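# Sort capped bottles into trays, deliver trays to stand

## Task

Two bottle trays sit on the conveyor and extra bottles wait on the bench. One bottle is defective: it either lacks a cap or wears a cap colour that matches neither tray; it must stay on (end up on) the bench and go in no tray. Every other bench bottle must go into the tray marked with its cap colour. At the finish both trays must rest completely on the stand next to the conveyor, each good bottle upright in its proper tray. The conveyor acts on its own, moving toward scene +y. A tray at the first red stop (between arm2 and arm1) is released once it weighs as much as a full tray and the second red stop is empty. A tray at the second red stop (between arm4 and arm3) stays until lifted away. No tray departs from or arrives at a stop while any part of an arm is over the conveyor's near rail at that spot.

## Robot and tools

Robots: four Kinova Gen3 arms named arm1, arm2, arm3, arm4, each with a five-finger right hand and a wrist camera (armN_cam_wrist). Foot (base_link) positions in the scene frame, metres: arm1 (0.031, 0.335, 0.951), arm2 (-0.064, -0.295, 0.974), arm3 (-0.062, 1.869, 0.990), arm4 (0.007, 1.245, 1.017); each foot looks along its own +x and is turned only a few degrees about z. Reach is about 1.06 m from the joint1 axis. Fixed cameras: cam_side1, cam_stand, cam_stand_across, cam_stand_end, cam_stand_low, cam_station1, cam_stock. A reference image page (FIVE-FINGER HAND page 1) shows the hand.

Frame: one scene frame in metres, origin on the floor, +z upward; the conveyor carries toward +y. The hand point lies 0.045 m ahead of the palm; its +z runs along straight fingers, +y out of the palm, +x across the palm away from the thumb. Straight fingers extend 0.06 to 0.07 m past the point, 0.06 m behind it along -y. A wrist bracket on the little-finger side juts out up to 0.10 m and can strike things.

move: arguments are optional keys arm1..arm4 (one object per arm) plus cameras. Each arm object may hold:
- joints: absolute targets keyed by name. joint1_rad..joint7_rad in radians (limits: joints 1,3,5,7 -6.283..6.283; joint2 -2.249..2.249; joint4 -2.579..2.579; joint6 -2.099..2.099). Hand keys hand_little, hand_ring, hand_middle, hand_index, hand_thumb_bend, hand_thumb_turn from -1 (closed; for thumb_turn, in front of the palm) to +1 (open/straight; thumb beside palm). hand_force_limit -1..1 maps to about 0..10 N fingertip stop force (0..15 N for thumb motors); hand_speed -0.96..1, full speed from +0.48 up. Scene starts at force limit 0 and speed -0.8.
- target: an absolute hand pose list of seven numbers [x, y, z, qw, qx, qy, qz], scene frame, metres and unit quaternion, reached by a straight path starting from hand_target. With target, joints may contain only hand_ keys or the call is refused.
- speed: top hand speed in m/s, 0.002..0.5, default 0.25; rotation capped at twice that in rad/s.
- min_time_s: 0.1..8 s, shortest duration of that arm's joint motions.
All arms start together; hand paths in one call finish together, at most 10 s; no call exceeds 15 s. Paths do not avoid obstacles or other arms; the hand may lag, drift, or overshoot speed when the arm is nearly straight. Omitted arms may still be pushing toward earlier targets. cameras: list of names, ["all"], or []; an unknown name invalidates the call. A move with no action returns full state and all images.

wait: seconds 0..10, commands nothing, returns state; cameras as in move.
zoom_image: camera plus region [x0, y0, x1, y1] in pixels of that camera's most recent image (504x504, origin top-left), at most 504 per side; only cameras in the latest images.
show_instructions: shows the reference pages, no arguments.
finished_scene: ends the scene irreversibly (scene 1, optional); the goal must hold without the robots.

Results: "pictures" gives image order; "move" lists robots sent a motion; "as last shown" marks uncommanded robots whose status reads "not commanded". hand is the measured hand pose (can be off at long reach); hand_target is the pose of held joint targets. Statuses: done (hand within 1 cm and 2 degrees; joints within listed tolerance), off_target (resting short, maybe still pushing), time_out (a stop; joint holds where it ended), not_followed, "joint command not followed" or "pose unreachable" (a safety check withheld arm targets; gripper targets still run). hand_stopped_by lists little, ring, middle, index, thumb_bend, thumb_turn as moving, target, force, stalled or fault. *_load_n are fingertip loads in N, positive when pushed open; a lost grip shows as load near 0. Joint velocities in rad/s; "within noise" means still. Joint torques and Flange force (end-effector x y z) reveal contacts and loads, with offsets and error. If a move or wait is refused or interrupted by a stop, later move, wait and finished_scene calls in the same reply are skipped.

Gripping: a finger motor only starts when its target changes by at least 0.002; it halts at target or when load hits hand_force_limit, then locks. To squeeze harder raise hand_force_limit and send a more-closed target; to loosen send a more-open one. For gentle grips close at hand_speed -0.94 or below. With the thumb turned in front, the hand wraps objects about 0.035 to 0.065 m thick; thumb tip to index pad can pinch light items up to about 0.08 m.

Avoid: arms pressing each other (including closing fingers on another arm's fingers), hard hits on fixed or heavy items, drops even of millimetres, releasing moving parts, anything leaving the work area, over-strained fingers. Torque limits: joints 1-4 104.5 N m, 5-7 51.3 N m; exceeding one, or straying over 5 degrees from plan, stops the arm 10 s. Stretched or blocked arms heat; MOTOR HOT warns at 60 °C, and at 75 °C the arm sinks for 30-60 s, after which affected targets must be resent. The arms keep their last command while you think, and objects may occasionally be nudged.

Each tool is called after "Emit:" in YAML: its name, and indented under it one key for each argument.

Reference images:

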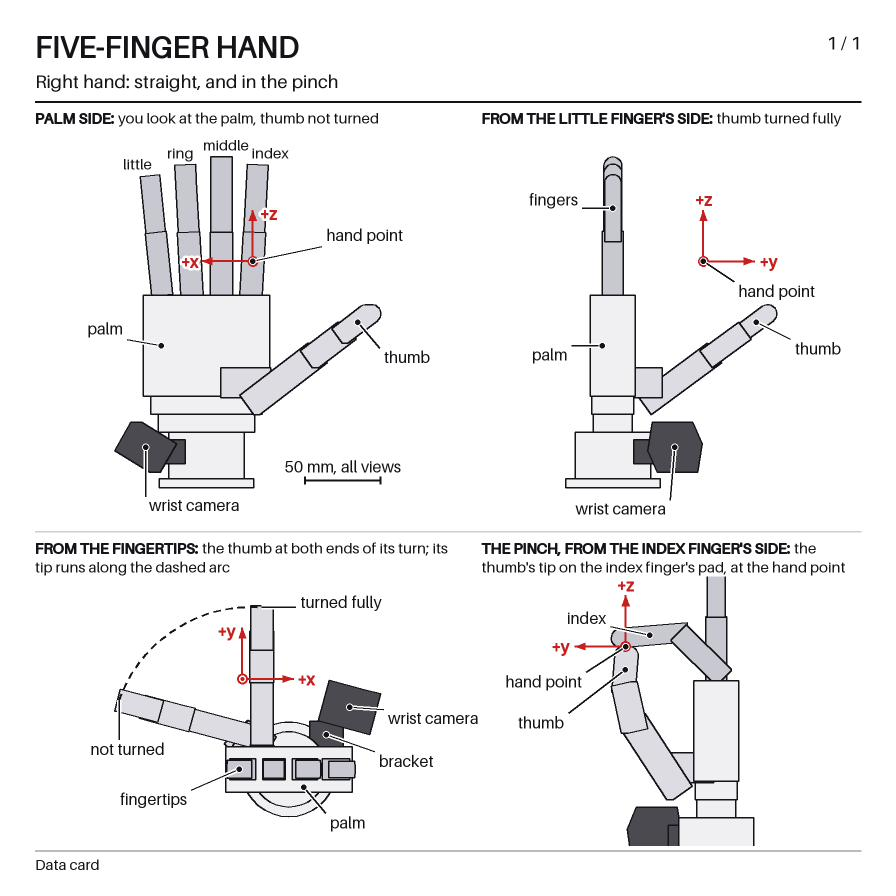

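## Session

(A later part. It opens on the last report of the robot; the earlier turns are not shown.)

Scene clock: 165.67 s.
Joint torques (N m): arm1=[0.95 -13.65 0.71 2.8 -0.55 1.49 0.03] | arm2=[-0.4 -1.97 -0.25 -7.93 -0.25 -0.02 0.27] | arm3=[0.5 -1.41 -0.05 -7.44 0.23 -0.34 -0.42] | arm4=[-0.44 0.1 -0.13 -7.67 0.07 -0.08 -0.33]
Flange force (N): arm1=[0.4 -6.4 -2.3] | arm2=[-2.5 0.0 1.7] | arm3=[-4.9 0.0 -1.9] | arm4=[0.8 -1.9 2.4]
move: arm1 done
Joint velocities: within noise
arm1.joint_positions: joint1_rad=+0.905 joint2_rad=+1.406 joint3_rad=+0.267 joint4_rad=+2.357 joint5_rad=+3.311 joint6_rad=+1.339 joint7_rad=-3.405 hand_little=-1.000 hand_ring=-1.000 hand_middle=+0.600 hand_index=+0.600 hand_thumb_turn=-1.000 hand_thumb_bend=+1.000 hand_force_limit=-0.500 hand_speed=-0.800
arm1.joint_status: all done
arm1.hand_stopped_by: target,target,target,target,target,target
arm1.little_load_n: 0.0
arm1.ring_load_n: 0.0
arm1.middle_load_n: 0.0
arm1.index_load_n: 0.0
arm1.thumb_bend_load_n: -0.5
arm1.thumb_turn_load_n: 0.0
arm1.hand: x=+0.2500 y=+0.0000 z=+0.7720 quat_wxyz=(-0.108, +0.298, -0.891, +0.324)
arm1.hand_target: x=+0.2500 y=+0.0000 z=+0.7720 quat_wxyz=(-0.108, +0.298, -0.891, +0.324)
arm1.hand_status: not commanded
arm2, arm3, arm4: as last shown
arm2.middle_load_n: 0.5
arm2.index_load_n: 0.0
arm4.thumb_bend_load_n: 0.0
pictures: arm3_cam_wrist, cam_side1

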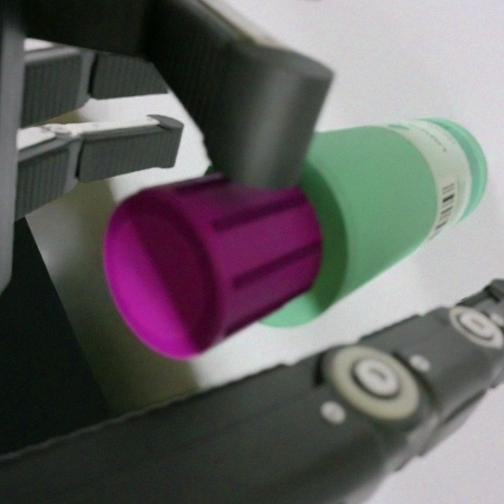

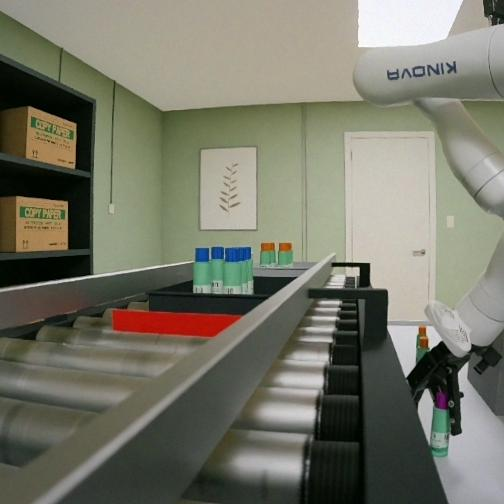

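Emit:
move:
  arm1: {"target":[0.25,0.0,1.0,0.108,-0.298,0.891,-0.324],"speed":0.2}

Emit:
move:
  arm1: {"target":[0.45,0.33,1.2,0.242,-0.6645,0.6645,-0.242],"speed":0.3,"joints":{"hand_index":0.2,"hand_middle":0.2}}

Emit:
move:
  arm1: {"target":[0.19,0.715,0.95,0.242,-0.6645,0.6645,-0.242],"speed":0.3}
  cameras: ["arm3_cam_wrist","cam_stand_end","cam_station1","cam_stock","cam_side1"]

Scene clock: 192.47 s.
Joint torques (N m): arm1=[0.95 -9.89 0.07 -2.29 -0.57 1.43 0.02] | arm2=[-0.43 -1.94 -0.25 -7.96 -0.18 0 0.26] | arm3=[0.54 -1.41 -0.03 -7.47 0.24 -0.32 -0.41] | arm4=[-0.55 0.03 -0.11 -7.69 0.07 -0.08 -0.29]
Flange force (N): arm1=[-3.3 -3.8 -7.1] | arm2=[-2.4 0.0 1.9] | arm3=[-4.9 0.1 -1.7] | arm4=[0.8 -1.7 2.4]
move: arm1 done
Joint velocities: within noise
arm1.joint_positions: joint1_rad=+0.840 joint2_rad=+0.567 joint3_rad=+0.431 joint4_rad=+2.531 joint5_rad=+3.624 joint6_rad=+0.704 joint7_rad=-3.525 hand_little=-1.000 hand_ring=-1.000 hand_middle=+0.600 hand_index=+0.600 hand_thumb_turn=-1.000 hand_thumb_bend=+1.000 hand_force_limit=-0.500 hand_speed=-0.800
arm1.joint_status: not commanded
arm1.hand_stopped_by: target,target,target,target,target,target
arm1.little_load_n: 0.0
arm1.ring_load_n: 0.0
arm1.middle_load_n: 0.0
arm1.index_load_n: 0.0
arm1.thumb_bend_load_n: 0.0
arm1.thumb_turn_load_n: 0.0
arm1.hand: x=+0.2500 y=+0.0000 z=+1.0000 quat_wxyz=(-0.108, +0.298, -0.891, +0.324)
arm1.hand_target: x=+0.2500 y=+0.0000 z=+1.0000 quat_wxyz=(-0.108, +0.298, -0.891, +0.324)
arm1.hand_status: done (0.000 m and 0.0 deg from the pose sent, 0.228 m and 0.0 deg at the start)
arm2.joint_positions: joint1_rad=-0.702 joint2_rad=-0.363 joint3_rad=-0.088 joint4_rad=+1.424 joint5_rad=-0.027 joint6_rad=+2.044 joint7_rad=-1.745 hand_little=+1.000 hand_ring=+1.000 hand_middle=+1.000 hand_index=+1.000 hand_thumb_turn=+1.000 hand_thumb_bend=+1.000 hand_force_limit=+0.000 hand_speed=-0.800
arm2.joint_status: not commanded
arm2.hand_stopped_by: target,target,target,target,target,target
arm2.little_load_n: 0.0
arm2.ring_load_n: 0.0
arm2.middle_load_n: 0.0
arm2.index_load_n: 0.0
arm2.thumb_bend_load_n: 0.0
arm2.thumb_turn_load_n: 0.0
arm2.hand: x=+0.0463 y=-0.1494 z=+1.4848 quat_wxyz=(-0.015, +0.261, -0.965, -0.006)
arm2.hand_target: x=+0.0463 y=-0.1494 z=+1.4848 quat_wxyz=(-0.015, +0.261, -0.965, -0.006)
arm2.hand_status: not commanded
arm3.joint_positions: joint1_rad=+0.316 joint2_rad=-0.437 joint3_rad=-0.098 joint4_rad=+1.530 joint5_rad=-0.004 joint6_rad=+1.935 joint7_rad=-2.029 hand_little=+1.000 hand_ring=+1.000 hand_middle=+1.000 hand_index=+1.000 hand_thumb_turn=+1.000 hand_thumb_bend=+1.000 hand_force_limit=+0.000 hand_speed=-0.800
arm3.joint_status: not commanded
arm3.hand_stopped_by: target,target,target,target,target,target
arm3.little_load_n: 0.0
arm3.ring_load_n: 0.0
arm3.middle_load_n: 0.0
arm3.index_load_n: 0.0
arm3.thumb_bend_load_n: -0.5
arm3.thumb_turn_load_n: 0.0
arm3.hand: x=+0.1252 y=+1.8348 z=+1.4864 quat_wxyz=(-0.059, -0.376, -0.925, +0.015)
arm3.hand_target: x=+0.1252 y=+1.8348 z=+1.4864 quat_wxyz=(-0.059, -0.376, -0.925, +0.015)
arm3.hand_status: not commanded
arm4.joint_positions: joint1_rad=+0.257 joint2_rad=-0.372 joint3_rad=-0.065 joint4_rad=+1.497 joint5_rad=-0.001 joint6_rad=+2.053 joint7_rad=-2.087 hand_little=+1.000 hand_ring=+1.000 hand_middle=+1.000 hand_index=+1.000 hand_thumb_turn=+1.000 hand_thumb_bend=+1.000 hand_force_limit=+0.000 hand_speed=-0.800
arm4.joint_status: not commanded
arm4.hand_stopped_by: target,target,target,target,target,target
arm4.little_load_n: 0.0
arm4.ring_load_n: 0.0
arm4.middle_load_n: 0.0
arm4.index_load_n: 0.0
arm4.thumb_bend_load_n: 0.0
arm4.thumb_turn_load_n: 0.0
arm4.hand: x=+0.1831 y=+1.2443 z=+1.5041 quat_wxyz=(+0.017, -0.303, -0.953, +0.014)
arm4.hand_target: x=+0.1831 y=+1.2443 z=+1.5041 quat_wxyz=(+0.017, -0.303, -0.953, +0.014)
arm4.hand_status: not commanded
pictures: none

Scene clock: 195.33 s.
Joint torques (N m): arm1=[0.86 -6.05 -1.41 -8.51 -0.22 1.54 0.04] | arm2=[-0.41 -1.97 -0.19 -7.98 -0.22 -0.03 0.25] | arm3=[0.56 -1.44 -0.08 -7.42 0.21 -0.36 -0.38] | arm4=[-0.47 -0.06 -0.15 -7.61 0.02 -0.1 -0.27]
Flange force (N): arm1=no reading | arm2=[-2.4 0.1 1.9] | arm3=[-5.0 0.0 -2.1] | arm4=[0.5 -1.7 1.9]
move: arm1 done
Joint velocities: within noise
arm1.joint_positions: joint1_rad=+0.016 joint2_rad=-0.036 joint3_rad=+0.101 joint4_rad=+2.167 joint5_rad=+3.093 joint6_rad=-0.299 joint7_rad=-3.066 hand_little=-1.000 hand_ring=-1.000 hand_middle=+0.200 hand_index=+0.200 hand_thumb_turn=-1.000 hand_thumb_bend=+1.000 hand_force_limit=-0.500 hand_speed=-0.800
arm1.joint_status: all done
arm1.hand_stopped_by: target,target,target,target,target,target
arm1.little_load_n: 0.5
arm1.ring_load_n: 0.0
arm1.middle_load_n: 0.0
arm1.index_load_n: 0.0
arm1.thumb_bend_load_n: 0.0
arm1.thumb_turn_load_n: 0.0
arm1.hand: x=+0.4500 y=+0.3300 z=+1.2000 quat_wxyz=(-0.242, +0.664, -0.664, +0.242)
arm1.hand_target: x=+0.4500 y=+0.3300 z=+1.2000 quat_wxyz=(-0.242, +0.664, -0.664, +0.242)
arm1.hand_status: done (0.000 m and 0.0 deg from the pose sent, 0.435 m and 53.0 deg at the start)
arm2, arm3, arm4: as last shown
arm3.thumb_bend_load_n: 0.0
pictures: none

Scene clock: 198.60 s.
Joint torques (N m): arm1=[0.71 -12.78 -0.49 -1.77 0.08 1.46 0.01] | arm2=[-0.41 -1.95 -0.27 -7.93 -0.22 -0.04 0.26] | arm3=[0.52 -1.4 0 -7.4 0.25 -0.39 -0.39] | arm4=[-0.38 0.06 -0.11 -7.63 0.16 -0.12 -0.33]
Flange force (N): arm1=[3.0 -2.0 -1.9] | arm2=[-2.5 -0.1 1.7] | arm3=[-4.8 0.3 -2.2] | arm4=[0.8 -1.8 2.0]
move: arm1 done
Joint velocities: within noise
arm1.joint_positions: joint1_rad=-1.497 joint2_rad=+0.755 joint3_rad=-0.099 joint4_rad=+2.188 joint5_rad=+1.293 joint6_rad=+0.815 joint7_rad=-2.866 hand_little=-1.000 hand_ring=-1.000 hand_middle=+0.200 hand_index=+0.200 hand_thumb_turn=-1.000 hand_thumb_bend=+1.000 hand_force_limit=-0.500 hand_speed=-0.800
arm1.joint_status: not commanded
arm1.hand_stopped_by: target,target,target,target,target,target
arm1.little_load_n: 0.0
arm1.ring_load_n: 0.0
arm1.middle_load_n: 0.0
arm1.index_load_n: 0.0
arm1.thumb_bend_load_n: 0.0
arm1.thumb_turn_load_n: 0.0
arm1.hand: x=+0.1900 y=+0.7150 z=+0.9500 quat_wxyz=(-0.242, +0.664, -0.664, +0.242)
arm1.hand_target: x=+0.1900 y=+0.7150 z=+0.9500 quat_wxyz=(-0.242, +0.664, -0.664, +0.242)
arm1.hand_status: done (0.000 m and 0.0 deg from the pose sent, 0.528 m and 0.0 deg at the start; pose on its path clipped on 37 of 98 steps; a joint's target at an end of its range on 17 of 98 steps)
arm2, arm3, arm4: as last shown
arm4.ring_load_n: -0.5
pictures: arm3_cam_wrist, cam_side1, cam_stand_end, cam_station1, cam_stock

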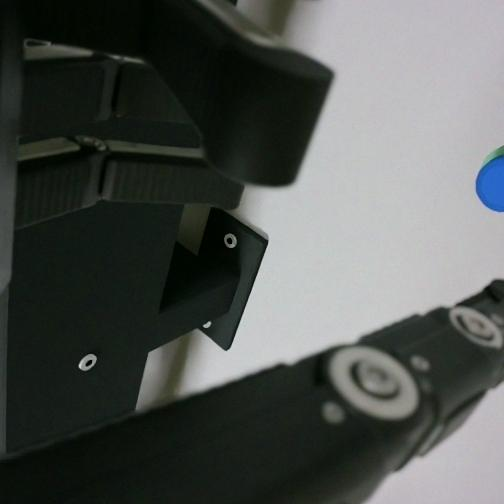

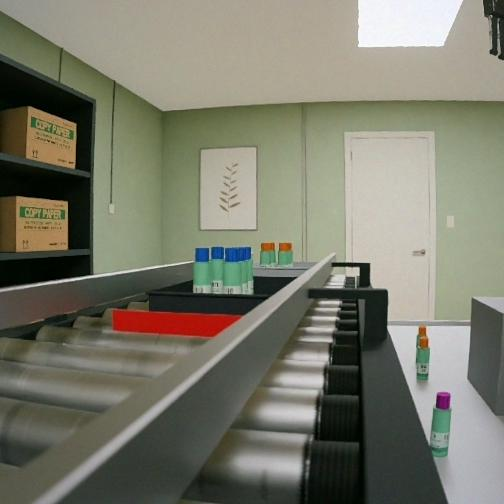

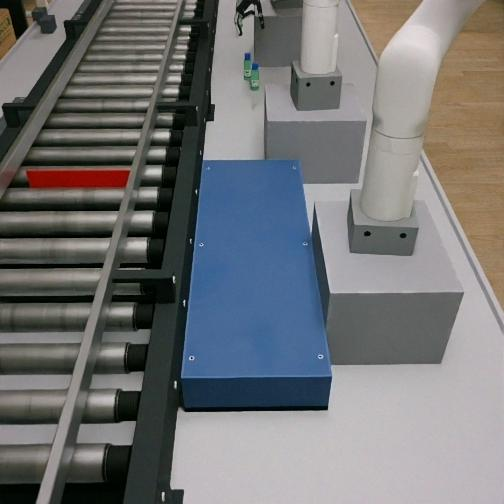

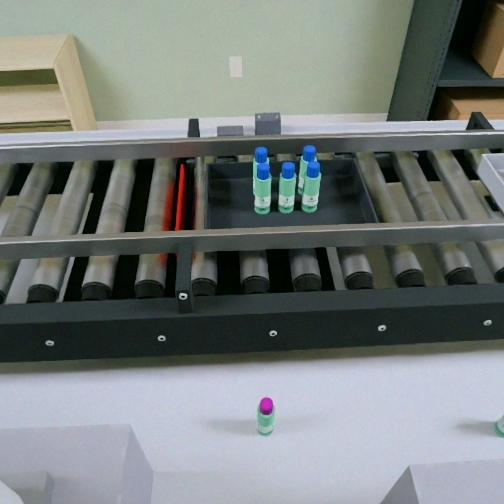

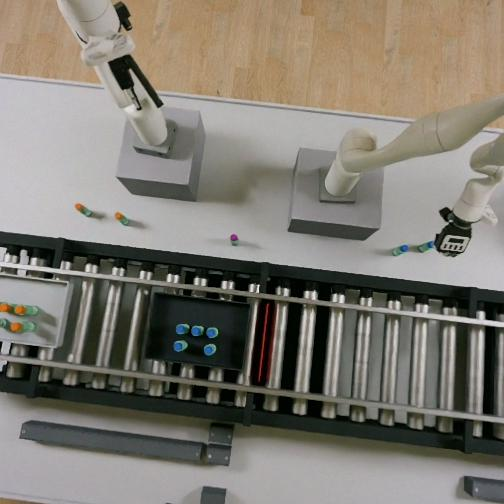

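Emit:
wait:
  seconds: 0.1
  cameras: ["arm1_cam_wrist","arm3_cam_wrist"]

Emit:
zoom_image:
  camera: "arm3_cam_wrist"
  region: [304, 50, 504, 250]

Scene clock: 202.47 s.
Joint torques (N m): arm1=[0.72 -12.78 -0.49 -1.79 0.12 1.47 0.03] | arm2=[-0.44 -1.98 -0.25 -7.97 -0.22 -0.03 0.27] | arm3=[0.45 -1.42 -0.04 -7.45 0.25 -0.35 -0.42] | arm4=[-0.4 -0.06 -0.18 -7.67 0.08 -0.11 -0.32]
Flange force (N): arm1=[3.1 -2.0 -2.1] | arm2=[-2.5 0.0 1.8] | arm3=[-4.9 0.1 -1.9] | arm4=[0.5 -1.9 2.1]
Joint velocities: within noise
arm1.joint_positions: joint1_rad=-1.497 joint2_rad=+0.755 joint3_rad=-0.099 joint4_rad=+2.188 joint5_rad=+1.293 joint6_rad=+0.815 joint7_rad=-2.866 hand_little=-1.000 hand_ring=-1.000 hand_middle=+0.200 hand_index=+0.200 hand_thumb_turn=-1.000 hand_thumb_bend=+1.000 hand_force_limit=-0.500 hand_speed=-0.800
arm1.joint_status: not commanded
arm1.hand_stopped_by: target,target,target,target,target,target
arm1.little_load_n: 0.0
arm1.ring_load_n: 0.0
arm1.middle_load_n: 0.0
arm1.index_load_n: 0.0
arm1.thumb_bend_load_n: 0.0
arm1.thumb_turn_load_n: 0.0
arm1.hand: x=+0.1900 y=+0.7150 z=+0.9500 quat_wxyz=(-0.242, +0.664, -0.664, +0.242)
arm1.hand_target: x=+0.1900 y=+0.7150 z=+0.9500 quat_wxyz=(-0.242, +0.664, -0.664, +0.242)
arm1.hand_status: done (0.000 m and 0.0 deg from the pose sent, 0.528 m and 0.0 deg at the start; pose on its path clipped on 37 of 98 steps; a joint's target at an end of its range on 17 of 98 steps)
arm2.joint_positions: joint1_rad=-0.702 joint2_rad=-0.363 joint3_rad=-0.088 joint4_rad=+1.424 joint5_rad=-0.027 joint6_rad=+2.044 joint7_rad=-1.745 hand_little=+1.000 hand_ring=+1.000 hand_middle=+1.000 hand_index=+1.000 hand_thumb_turn=+1.000 hand_thumb_bend=+1.000 hand_force_limit=+0.000 hand_speed=-0.800
arm2.joint_status: not commanded
arm2.hand_stopped_by: target,target,target,target,target,target
arm2.little_load_n: 0.0
arm2.ring_load_n: 0.0
arm2.middle_load_n: 0.0
arm2.index_load_n: 0.0
arm2.thumb_bend_load_n: -0.5
arm2.thumb_turn_load_n: 0.0
arm2.hand: x=+0.0463 y=-0.1494 z=+1.4848 quat_wxyz=(-0.015, +0.261, -0.965, -0.006)
arm2.hand_target: x=+0.0463 y=-0.1494 z=+1.4848 quat_wxyz=(-0.015, +0.261, -0.965, -0.006)
arm2.hand_status: not commanded
arm3.joint_positions: joint1_rad=+0.316 joint2_rad=-0.437 joint3_rad=-0.098 joint4_rad=+1.530 joint5_rad=-0.004 joint6_rad=+1.935 joint7_rad=-2.029 hand_little=+1.000 hand_ring=+1.000 hand_middle=+1.000 hand_index=+1.000 hand_thumb_turn=+1.000 hand_thumb_bend=+1.000 hand_force_limit=+0.000 hand_speed=-0.800
arm3.joint_status: not commanded
arm3.hand_stopped_by: target,target,target,target,target,target
arm3.little_load_n: 0.0
arm3.ring_load_n: 0.0
arm3.middle_load_n: 0.0
arm3.index_load_n: 0.0
arm3.thumb_bend_load_n: 0.0
arm3.thumb_turn_load_n: 0.0
arm3.hand: x=+0.1252 y=+1.8348 z=+1.4864 quat_wxyz=(-0.059, -0.376, -0.925, +0.015)
arm3.hand_target: x=+0.1252 y=+1.8348 z=+1.4864 quat_wxyz=(-0.059, -0.376, -0.925, +0.015)
arm3.hand_status: not commanded
arm4.joint_positions: joint1_rad=+0.257 joint2_rad=-0.372 joint3_rad=-0.065 joint4_rad=+1.497 joint5_rad=-0.001 joint6_rad=+2.053 joint7_rad=-2.087 hand_little=+1.000 hand_ring=+1.000 hand_middle=+1.000 hand_index=+1.000 hand_thumb_turn=+1.000 hand_thumb_bend=+1.000 hand_force_limit=+0.000 hand_speed=-0.800
arm4.joint_status: not commanded
arm4.hand_stopped_by: target,target,target,target,target,target
arm4.little_load_n: 0.0
arm4.ring_load_n: 0.0
arm4.middle_load_n: 0.0
arm4.index_load_n: 0.0
arm4.thumb_bend_load_n: 0.0
arm4.thumb_turn_load_n: 0.0
arm4.hand: x=+0.1831 y=+1.2443 z=+1.5041 quat_wxyz=(+0.017, -0.303, -0.953, +0.014)
arm4.hand_target: x=+0.1831 y=+1.2443 z=+1.5041 quat_wxyz=(+0.017, -0.303, -0.953, +0.014)
arm4.hand_status: not commanded
wait: 0.10 s; at rest from the start
arm1_cam_wrist: T_world_to_cam=[[-0.73095, -0.2859, -0.61966, 0.93056], [-0.52572, 0.81486, 0.24417, -0.71969], [0.43513, 0.50424, -0.74592, 0.38247]] pos_world=[0.13542, 0.65963, 1.03766]

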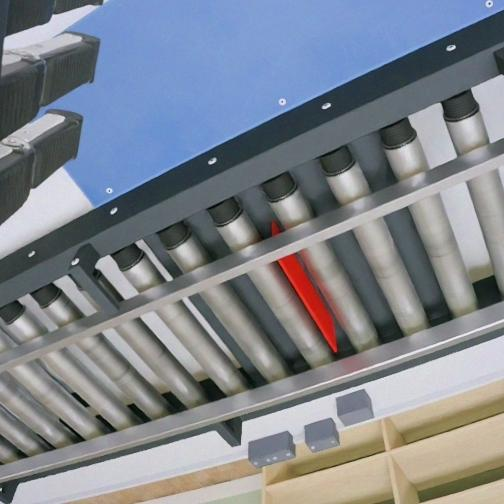

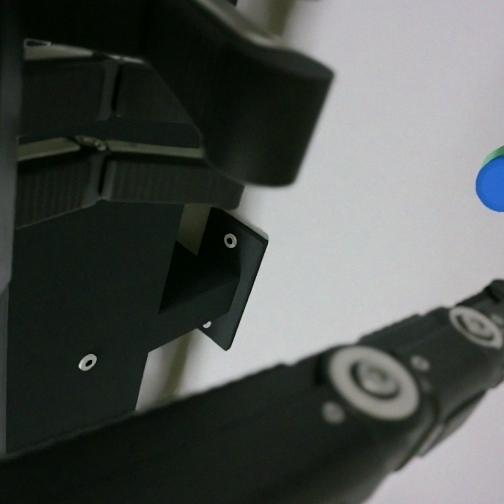

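Scaled by 2.520 from the camera's image (finer frame: 720x720).

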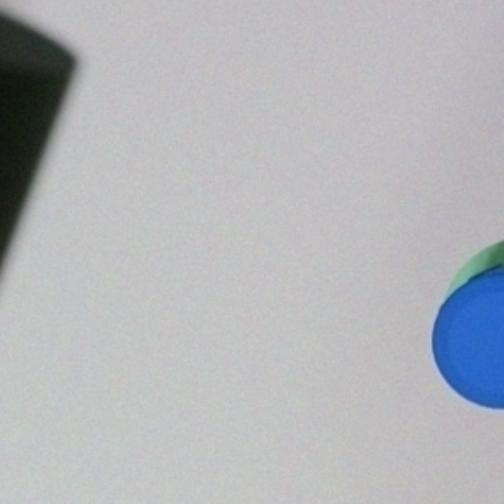

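Emit:
move:
  arm1: {"target":[0.1785,0.722,0.868,0.242,-0.6645,0.6645,-0.242],"speed":0.2}
  cameras: ["arm1_cam_wrist","arm3_cam_wrist","cam_stand_end"]

Emit:
zoom_image:
  camera: "cam_stand_end"
  region: [200, 0, 300, 100]

Scene clock: 212.87 s.
Joint torques (N m): arm1=[0.71 -14.16 -0.21 -0.32 -0.2 1.55 0.02] | arm2=[-0.41 -1.94 -0.26 -7.96 -0.22 -0.03 0.25] | arm3=[0.51 -1.41 -0.01 -7.45 0.23 -0.32 -0.4] | arm4=[-0.46 -0.01 -0.11 -7.65 0.08 -0.11 -0.32]
Flange force (N): arm1=[2.3 -2.6 -2.3] | arm2=[-2.4 -0.1 1.9] | arm3=[-4.9 0.2 -1.8] | arm4=[0.6 -1.8 2.1]
move: arm1 done
Joint velocities: within noise
arm1.joint_positions: joint1_rad=-1.538 joint2_rad=+0.991 joint3_rad=-0.080 joint4_rad=+2.134 joint5_rad=+1.457 joint6_rad=+0.780 joint7_rad=-3.118 hand_little=-1.000 hand_ring=-1.000 hand_middle=+0.200 hand_index=+0.200 hand_thumb_turn=-1.000 hand_thumb_bend=+1.000 hand_force_limit=-0.500 hand_speed=-0.800
arm1.joint_status: not commanded
arm1.hand_stopped_by: target,target,target,target,target,target
arm1.little_load_n: 0.0
arm1.ring_load_n: 0.0
arm1.middle_load_n: 0.0
arm1.index_load_n: 0.0
arm1.thumb_bend_load_n: 0.0
arm1.thumb_turn_load_n: 0.0
arm1.hand: x=+0.1785 y=+0.7220 z=+0.8680 quat_wxyz=(-0.242, +0.664, -0.664, +0.242)
arm1.hand_target: x=+0.1785 y=+0.7220 z=+0.8680 quat_wxyz=(-0.242, +0.664, -0.664, +0.242)
arm1.hand_status: done (0.000 m and 0.0 deg from the pose sent, 0.083 m and 0.0 deg at the start)
arm2, arm3, arm4: as last shown
arm1_cam_wrist: T_world_to_cam=[[-0.73099, -0.28584, -0.61964, 0.8733], [-0.52566, 0.81488, 0.24422, -0.71148], [0.43513, 0.50424, -0.74592, 0.32278]] pos_world=[0.12392, 0.66663, 0.95566]

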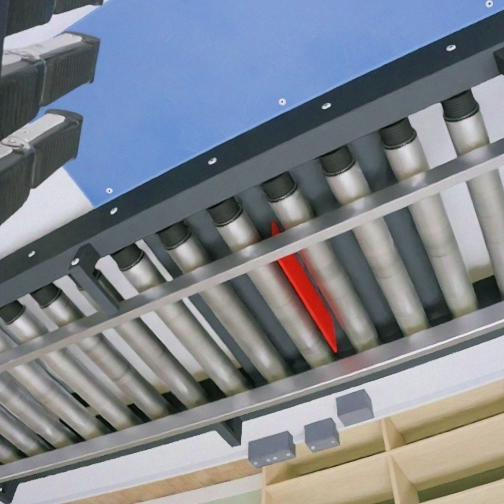

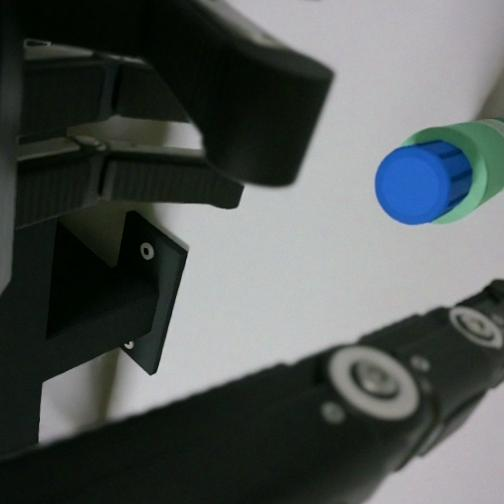

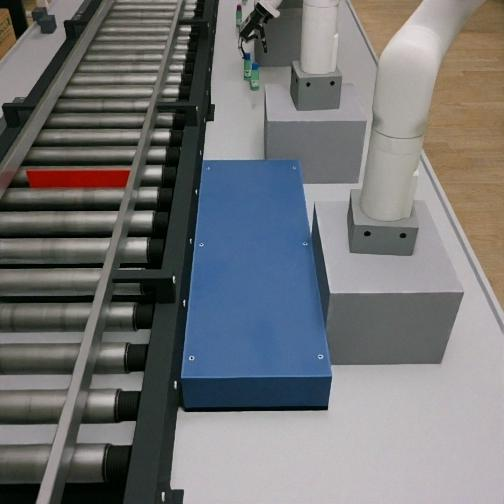

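Scaled by 5.040 from the camera's image (finer frame: 720x720).

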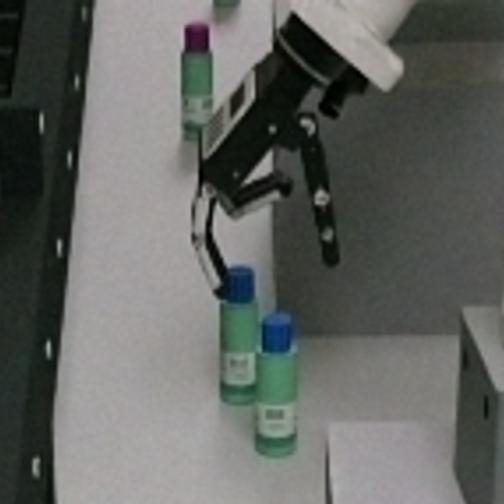

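Emit:
move:
  arm1: {"target":[0.178,0.7215,0.778,0.242,-0.6645,0.6645,-0.242],"speed":0.12}
  cameras: ["arm3_cam_wrist","cam_stand_end"]

Emit:
zoom_image:
  camera: "cam_stand_end"
  region: [220, 20, 290, 90]

Scene clock: 218.67 s.
Joint torques (N m): arm1=[0.69 -14.95 0.05 0.87 -0.41 1.52 0.02] | arm2=[-0.43 -1.97 -0.26 -7.95 -0.22 -0.03 0.27] | arm3=[0.51 -1.41 -0.02 -7.46 0.23 -0.34 -0.4] | arm4=[-0.52 -0.01 -0.19 -7.64 0.04 -0.09 -0.31]
Flange force (N): arm1=[1.0 -3.1 -2.9] | arm2=[-2.5 0.0 1.8] | arm3=[-4.9 0.1 -1.8] | arm4=[0.5 -2.0 2.1]
move: arm1 done
Joint velocities: within noise
arm1.joint_positions: joint1_rad=-1.546 joint2_rad=+1.237 joint3_rad=-0.063 joint4_rad=+2.036 joint5_rad=+1.624 joint6_rad=+0.769 joint7_rad=-3.330 hand_little=-1.000 hand_ring=-1.000 hand_middle=+0.200 hand_index=+0.200 hand_thumb_turn=-1.000 hand_thumb_bend=+1.000 hand_force_limit=-0.500 hand_speed=-0.800
arm1.joint_status: not commanded
arm1.hand_stopped_by: target,target,target,target,target,target
arm1.little_load_n: 0.0
arm1.ring_load_n: 0.0
arm1.middle_load_n: 0.0
arm1.index_load_n: 0.0
arm1.thumb_bend_load_n: 0.0
arm1.thumb_turn_load_n: 0.0
arm1.hand: x=+0.1780 y=+0.7215 z=+0.7780 quat_wxyz=(-0.242, +0.664, -0.664, +0.242)
arm1.hand_target: x=+0.1780 y=+0.7215 z=+0.7780 quat_wxyz=(-0.242, +0.664, -0.664, +0.242)
arm1.hand_status: done (0.000 m and 0.0 deg from the pose sent, 0.090 m and 0.0 deg at the start)
arm2, arm3, arm4: as last shown
arm2.thumb_bend_load_n: 0.0

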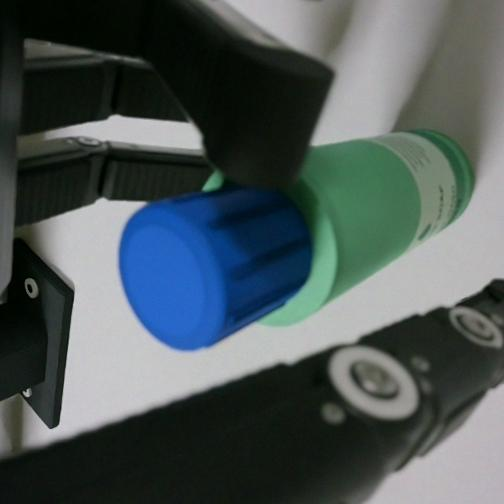

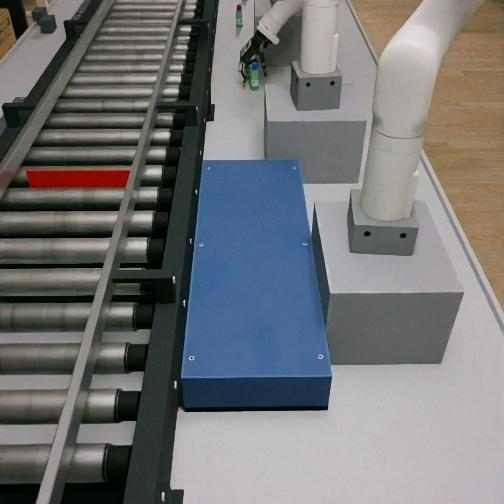

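Scaled by 7.200 from the camera's image (finer frame: 720x720).

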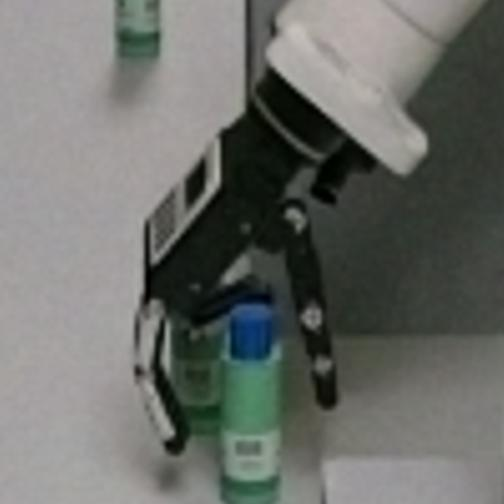

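Emit:
move:
  arm1: {"joints":{"hand_thumb_bend":0.66}}

Emit:
move:
  arm1: {"joints":{"hand_index":-0.6,"hand_middle":-0.6}}
  cameras: ["arm3_cam_wrist","cam_stand_end"]

Emit:
zoom_image:
  camera: "cam_stand_end"
  region: [220, 20, 290, 90]

Scene clock: 223.97 s.
Joint torques (N m): arm1=[0.67 -14.98 0.08 0.86 -0.39 1.51 0.02] | arm2=[-0.41 -1.94 -0.25 -7.97 -0.24 -0.01 0.28] | arm3=[0.55 -1.44 -0.01 -7.45 0.2 -0.34 -0.44] | arm4=[-0.49 -0.04 -0.13 -7.7 0.02 -0.08 -0.27]
Flange force (N): arm1=[1.0 -3.0 -2.9] | arm2=[-2.4 0.0 2.0] | arm3=[-5.0 0.1 -1.9] | arm4=[0.6 -1.7 2.3]
move: arm1 done
Joint velocities: within noise
arm1.joint_positions: joint1_rad=-1.546 joint2_rad=+1.237 joint3_rad=-0.063 joint4_rad=+2.036 joint5_rad=+1.624 joint6_rad=+0.769 joint7_rad=-3.330 hand_little=-1.000 hand_ring=-1.000 hand_middle=+0.200 hand_index=+0.200 hand_thumb_turn=-1.000 hand_thumb_bend=+0.660 hand_force_limit=-0.500 hand_speed=-0.800
arm1.joint_status: all done
arm1.hand_stopped_by: target,target,target,target,target,target
arm1.little_load_n: 0.0
arm1.ring_load_n: 0.0
arm1.middle_load_n: 0.0
arm1.index_load_n: 0.0
arm1.thumb_bend_load_n: 0.0
arm1.thumb_turn_load_n: 0.0
arm1.hand: x=+0.1780 y=+0.7215 z=+0.7780 quat_wxyz=(-0.242, +0.664, -0.664, +0.242)
arm1.hand_target: x=+0.1780 y=+0.7215 z=+0.7780 quat_wxyz=(-0.242, +0.664, -0.664, +0.242)
arm1.hand_status: not commanded
arm2, arm3, arm4: as last shown
arm3.middle_load_n: -0.5
arm3.thumb_turn_load_n: 0.5
pictures: none

Scene clock: 225.67 s.
Joint torques (N m): arm1=[0.66 -14.94 0.05 0.95 -0.4 1.51 0.03] | arm2=[-0.42 -1.97 -0.22 -7.98 -0.23 -0.02 0.27] | arm3=[0.48 -1.39 -0.05 -7.43 0.24 -0.37 -0.4] | arm4=[-0.48 0.05 -0.15 -7.72 0.05 -0.15 -0.28]
Flange force (N): arm1=[0.8 -3.0 -2.8] | arm2=[-2.5 0.1 1.9] | arm3=[-4.8 0.1 -2.0] | arm4=[0.8 -1.9 2.3]
move: arm1 off_target
Joint velocities: within noise
arm1.joint_positions: joint1_rad=-1.546 joint2_rad=+1.237 joint3_rad=-0.063 joint4_rad=+2.036 joint5_rad=+1.624 joint6_rad=+0.769 joint7_rad=-3.330 hand_little=-1.000 hand_ring=-1.000 hand_middle=-0.111 hand_index=-0.204 hand_thumb_turn=-1.000 hand_thumb_bend=+0.661 hand_force_limit=-0.500 hand_speed=-0.800
arm1.joint_status: hand_middle off_target (ended at -0.111, target -0.600); hand_index off_target (ended at -0.204, target -0.600)
arm1.hand_stopped_by: target,target,force,force,target,target
arm1.little_load_n: 0.0
arm1.ring_load_n: 0.0
arm1.middle_load_n: 2.5
arm1.index_load_n: 2.5
arm1.thumb_bend_load_n: 5.5
arm1.thumb_turn_load_n: 0.0
arm1.hand: x=+0.1780 y=+0.7215 z=+0.7780 quat_wxyz=(-0.242, +0.664, -0.664, +0.242)
arm1.hand_target: x=+0.1780 y=+0.7215 z=+0.7780 quat_wxyz=(-0.242, +0.664, -0.664, +0.242)
arm1.hand_status: not commanded
arm2, arm3, arm4: as last shown
arm3.middle_load_n: 0.0
arm3.thumb_turn_load_n: 0.0

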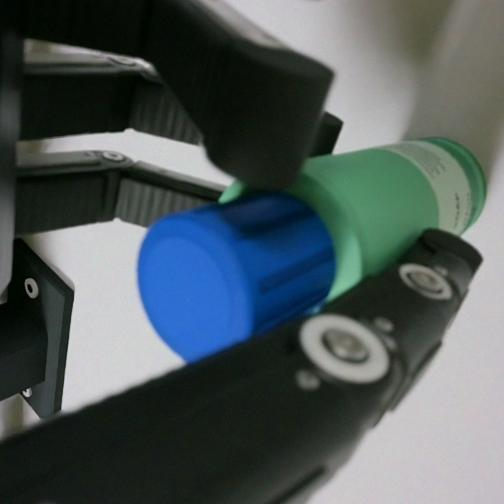

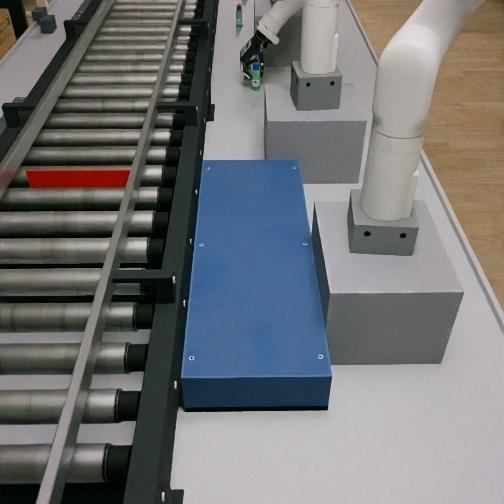

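Scaled by 7.200 from the camera's image (finer frame: 720x720).

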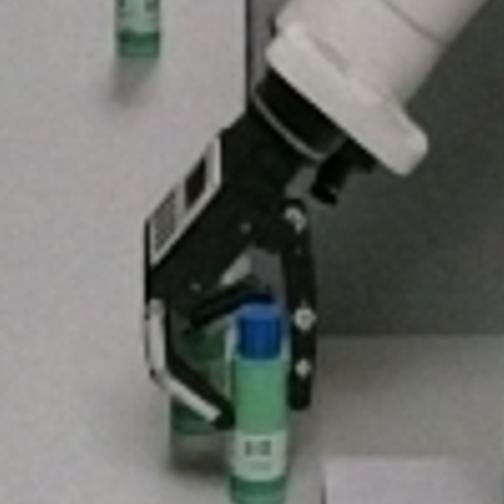

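Emit:
move:
  arm1: {"target":[0.178,0.7215,1.12,0.242,-0.6645,0.6645,-0.242],"speed":0.2}
  cameras: ["arm3_cam_wrist"]

Emit:
move:
  arm1: {"target":[0.47,0.33,1.22,0.242,-0.6645,0.6645,-0.242],"speed":0.25}

Emit:
move:
  arm1: {"target":[0.537,-0.128,1.12,0.0357,-0.0982,0.9345,-0.3401],"speed":0.25}
  cameras: ["arm1_cam_wrist","arm3_cam_wrist","cam_side1","cam_station1","cam_stock"]

Emit:
zoom_image:
  camera: "cam_station1"
  region: [180, 80, 420, 260]

Emit:
zoom_image:
  camera: "cam_side1"
  region: [120, 100, 360, 340]

Scene clock: 261.83 s.
Joint torques (N m): arm1=[0.75 -10.48 -1.15 -5.8 0.88 1.03 0.01] | arm2=[-0.4 -1.95 -0.22 -7.98 -0.22 -0.04 0.26] | arm3=[0.49 -1.4 -0.08 -7.45 0.21 -0.37 -0.39] | arm4=[-0.45 -0.06 -0.2 -7.61 0.05 -0.07 -0.31]
Flange force (N): arm1=[3.8 -0.5 -0.6] | arm2=[-2.4 0.1 1.9] | arm3=[-4.9 0.0 -1.9] | arm4=[0.3 -1.9 2.0]
move: arm1 done
Joint velocities: within noise
arm1.joint_positions: joint1_rad=-1.480 joint2_rad=+0.348 joint3_rad=-0.164 joint4_rad=+2.036 joint5_rad=+0.877 joint6_rad=+1.102 joint7_rad=-2.274 hand_little=-1.000 hand_ring=-1.000 hand_middle=-0.111 hand_index=-0.204 hand_thumb_turn=-1.000 hand_thumb_bend=+0.661 hand_force_limit=-0.500 hand_speed=-0.800
arm1.joint_status: not commanded
arm1.hand_stopped_by: target,target,force,force,target,target
arm1.little_load_n: 0.0
arm1.ring_load_n: 0.0
arm1.middle_load_n: 1.5
arm1.index_load_n: 3.0
arm1.thumb_bend_load_n: 5.0
arm1.thumb_turn_load_n: -0.5
arm1.hand: x=+0.1780 y=+0.7215 z=+1.1200 quat_wxyz=(-0.242, +0.664, -0.664, +0.242)
arm1.hand_target: x=+0.1780 y=+0.7215 z=+1.1200 quat_wxyz=(-0.242, +0.664, -0.664, +0.242)
arm1.hand_status: done (0.000 m and 0.0 deg from the pose sent, 0.342 m and 0.0 deg at the start)
arm2, arm3, arm4: as last shown
arm2.index_load_n: 0.5
arm2.thumb_bend_load_n: -0.5
arm4.thumb_bend_load_n: -0.5

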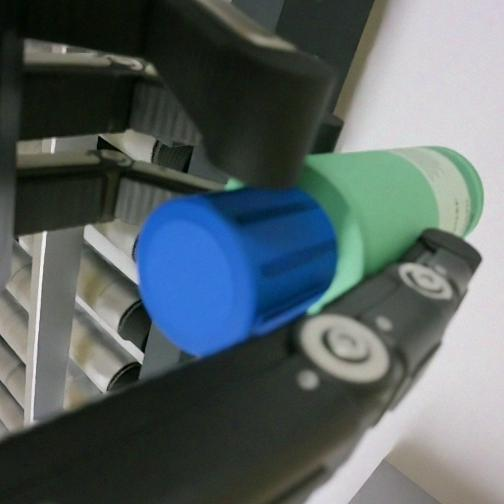

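Scene clock: 265.17 s.
Joint torques (N m): arm1=[0.8 1.47 -2.82 -9.09 0 -1.6 0.02] | arm2=[-0.41 -1.96 -0.24 -7.94 -0.23 -0.02 0.27] | arm3=[0.53 -1.38 -0.02 -7.43 0.21 -0.38 -0.37] | arm4=[-0.43 0.01 -0.14 -7.62 0.08 -0.07 -0.3]
Flange force (N): arm1=no reading | arm2=[-2.5 0.0 1.8] | arm3=[-4.8 0.2 -2.0] | arm4=[0.6 -1.7 2.1]
move: arm1 done
Joint velocities: within noise
arm1.joint_positions: joint1_rad=-1.212 joint2_rad=-0.164 joint3_rad=+1.202 joint4_rad=+2.097 joint5_rad=+0.461 joint6_rad=+0.423 joint7_rad=-0.397 hand_little=-1.000 hand_ring=-1.000 hand_middle=-0.111 hand_index=-0.204 hand_thumb_turn=-1.000 hand_thumb_bend=+0.661 hand_force_limit=-0.500 hand_speed=-0.800
arm1.joint_status: not commanded
arm1.hand_stopped_by: target,target,force,force,target,target
arm1.little_load_n: 0.0
arm1.ring_load_n: 0.5
arm1.middle_load_n: 1.5
arm1.index_load_n: 2.5
arm1.thumb_bend_load_n: 5.0
arm1.thumb_turn_load_n: -0.5
arm1.hand: x=+0.4700 y=+0.3300 z=+1.2200 quat_wxyz=(-0.242, +0.664, -0.664, +0.242)
arm1.hand_target: x=+0.4700 y=+0.3300 z=+1.2200 quat_wxyz=(-0.242, +0.664, -0.664, +0.242)
arm1.hand_status: done (0.000 m and 0.0 deg from the pose sent, 0.499 m and 0.0 deg at the start)
arm2, arm3, arm4: as last shown
arm2.index_load_n: 0.0
arm2.thumb_bend_load_n: 0.0
arm3.ring_load_n: 0.5
arm4.thumb_bend_load_n: 0.0
pictures: none

Scene clock: 268.67 s.
Joint torques (N m): arm1=[0.89 -17.42 3.86 -7.84 0.28 -1.3 0] | arm2=[-0.36 -1.94 -0.29 -7.96 -0.21 -0.03 0.28] | arm3=[0.55 -1.39 -0.06 -7.4 0.22 -0.34 -0.42] | arm4=[-0.46 -0.09 -0.2 -7.57 0.1 -0.07 -0.33]
Flange force (N): arm1=[2.1 4.1 -5.5] | arm2=[-2.4 -0.1 1.9] | arm3=[-5.0 0.0 -2.0] | arm4=[0.3 -1.9 1.8]
move: arm1 done
Joint velocities: within noise
arm1.joint_positions: joint1_rad=+0.260 joint2_rad=+0.772 joint3_rad=+0.730 joint4_rad=+1.431 joint5_rad=-0.057 joint6_rad=+0.520 joint7_rad=-0.722 hand_little=-1.000 hand_ring=-1.000 hand_middle=-0.111 hand_index=-0.204 hand_thumb_turn=-1.000 hand_thumb_bend=+0.661 hand_force_limit=-0.500 hand_speed=-0.800
arm1.joint_status: not commanded
arm1.hand_stopped_by: target,target,force,force,target,target
arm1.little_load_n: 0.0
arm1.ring_load_n: 0.0
arm1.middle_load_n: 1.5
arm1.index_load_n: 2.5
arm1.thumb_bend_load_n: 5.0
arm1.thumb_turn_load_n: -0.5
arm1.hand: x=+0.5370 y=-0.1280 z=+1.1200 quat_wxyz=(-0.036, +0.098, -0.935, +0.340)
arm1.hand_target: x=+0.5370 y=-0.1280 z=+1.1200 quat_wxyz=(-0.036, +0.098, -0.935, +0.340)
arm1.hand_status: done (0.000 m and 0.0 deg from the pose sent, 0.474 m and 78.0 deg at the start; pose on its path clipped on 28 of 105 steps)
arm2, arm3, arm4: as last shown
arm3.ring_load_n: 0.0
arm1_cam_wrist: T_world_to_cam=[[-0.43171, 0.6558, -0.61932, 1.00801], [0.68783, 0.68352, 0.24431, -0.56052], [0.58353, -0.32051, -0.74616, 0.59832]] pos_world=[0.47157, -0.08616, 1.20766]

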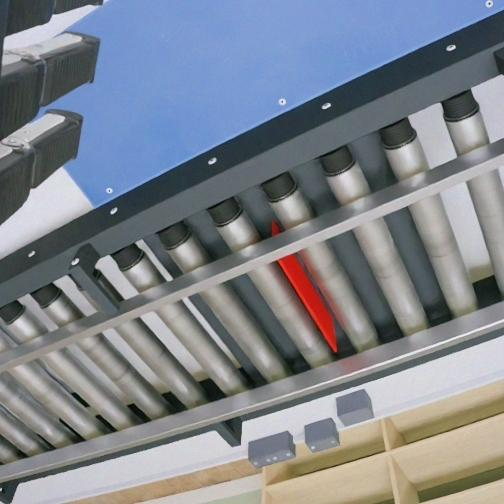

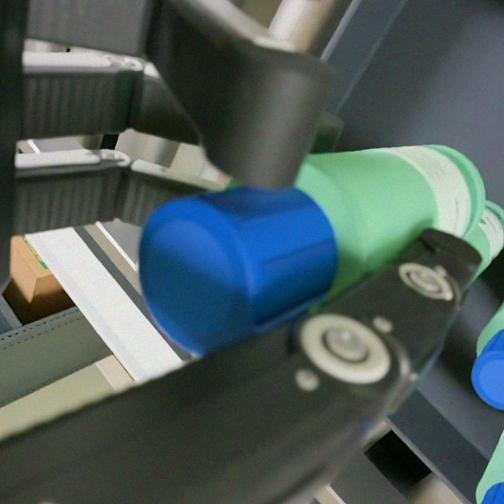

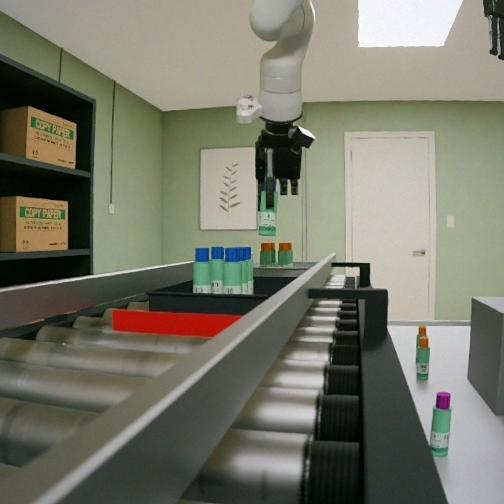

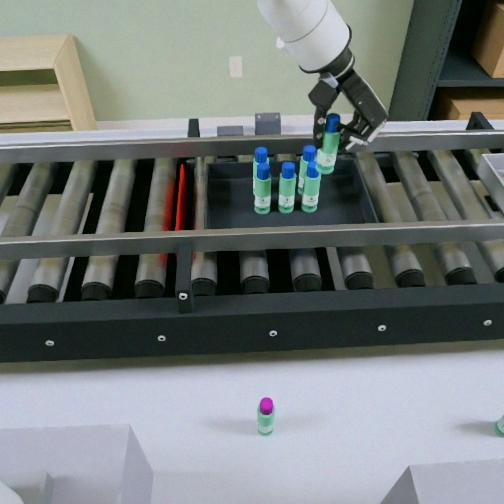

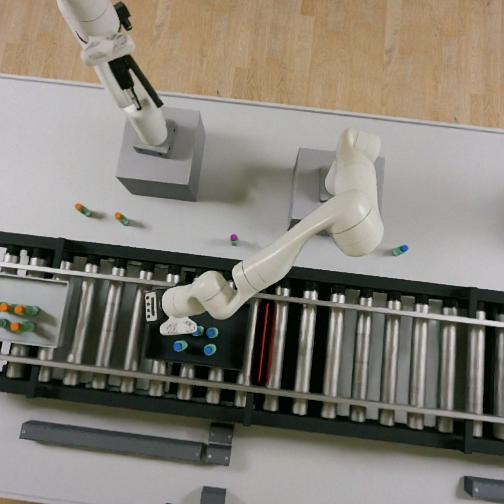

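Scaled by 2.100 from the camera's image (finer frame: 720x720).

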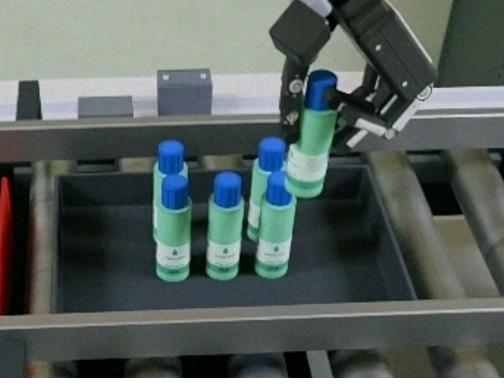

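Scaled by 2.100 from the camera's image (finer frame: 720x720).

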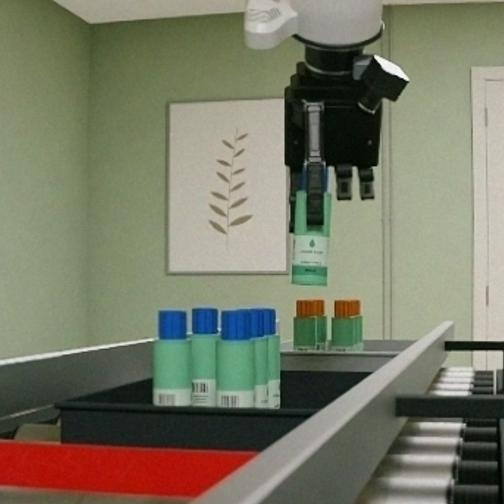

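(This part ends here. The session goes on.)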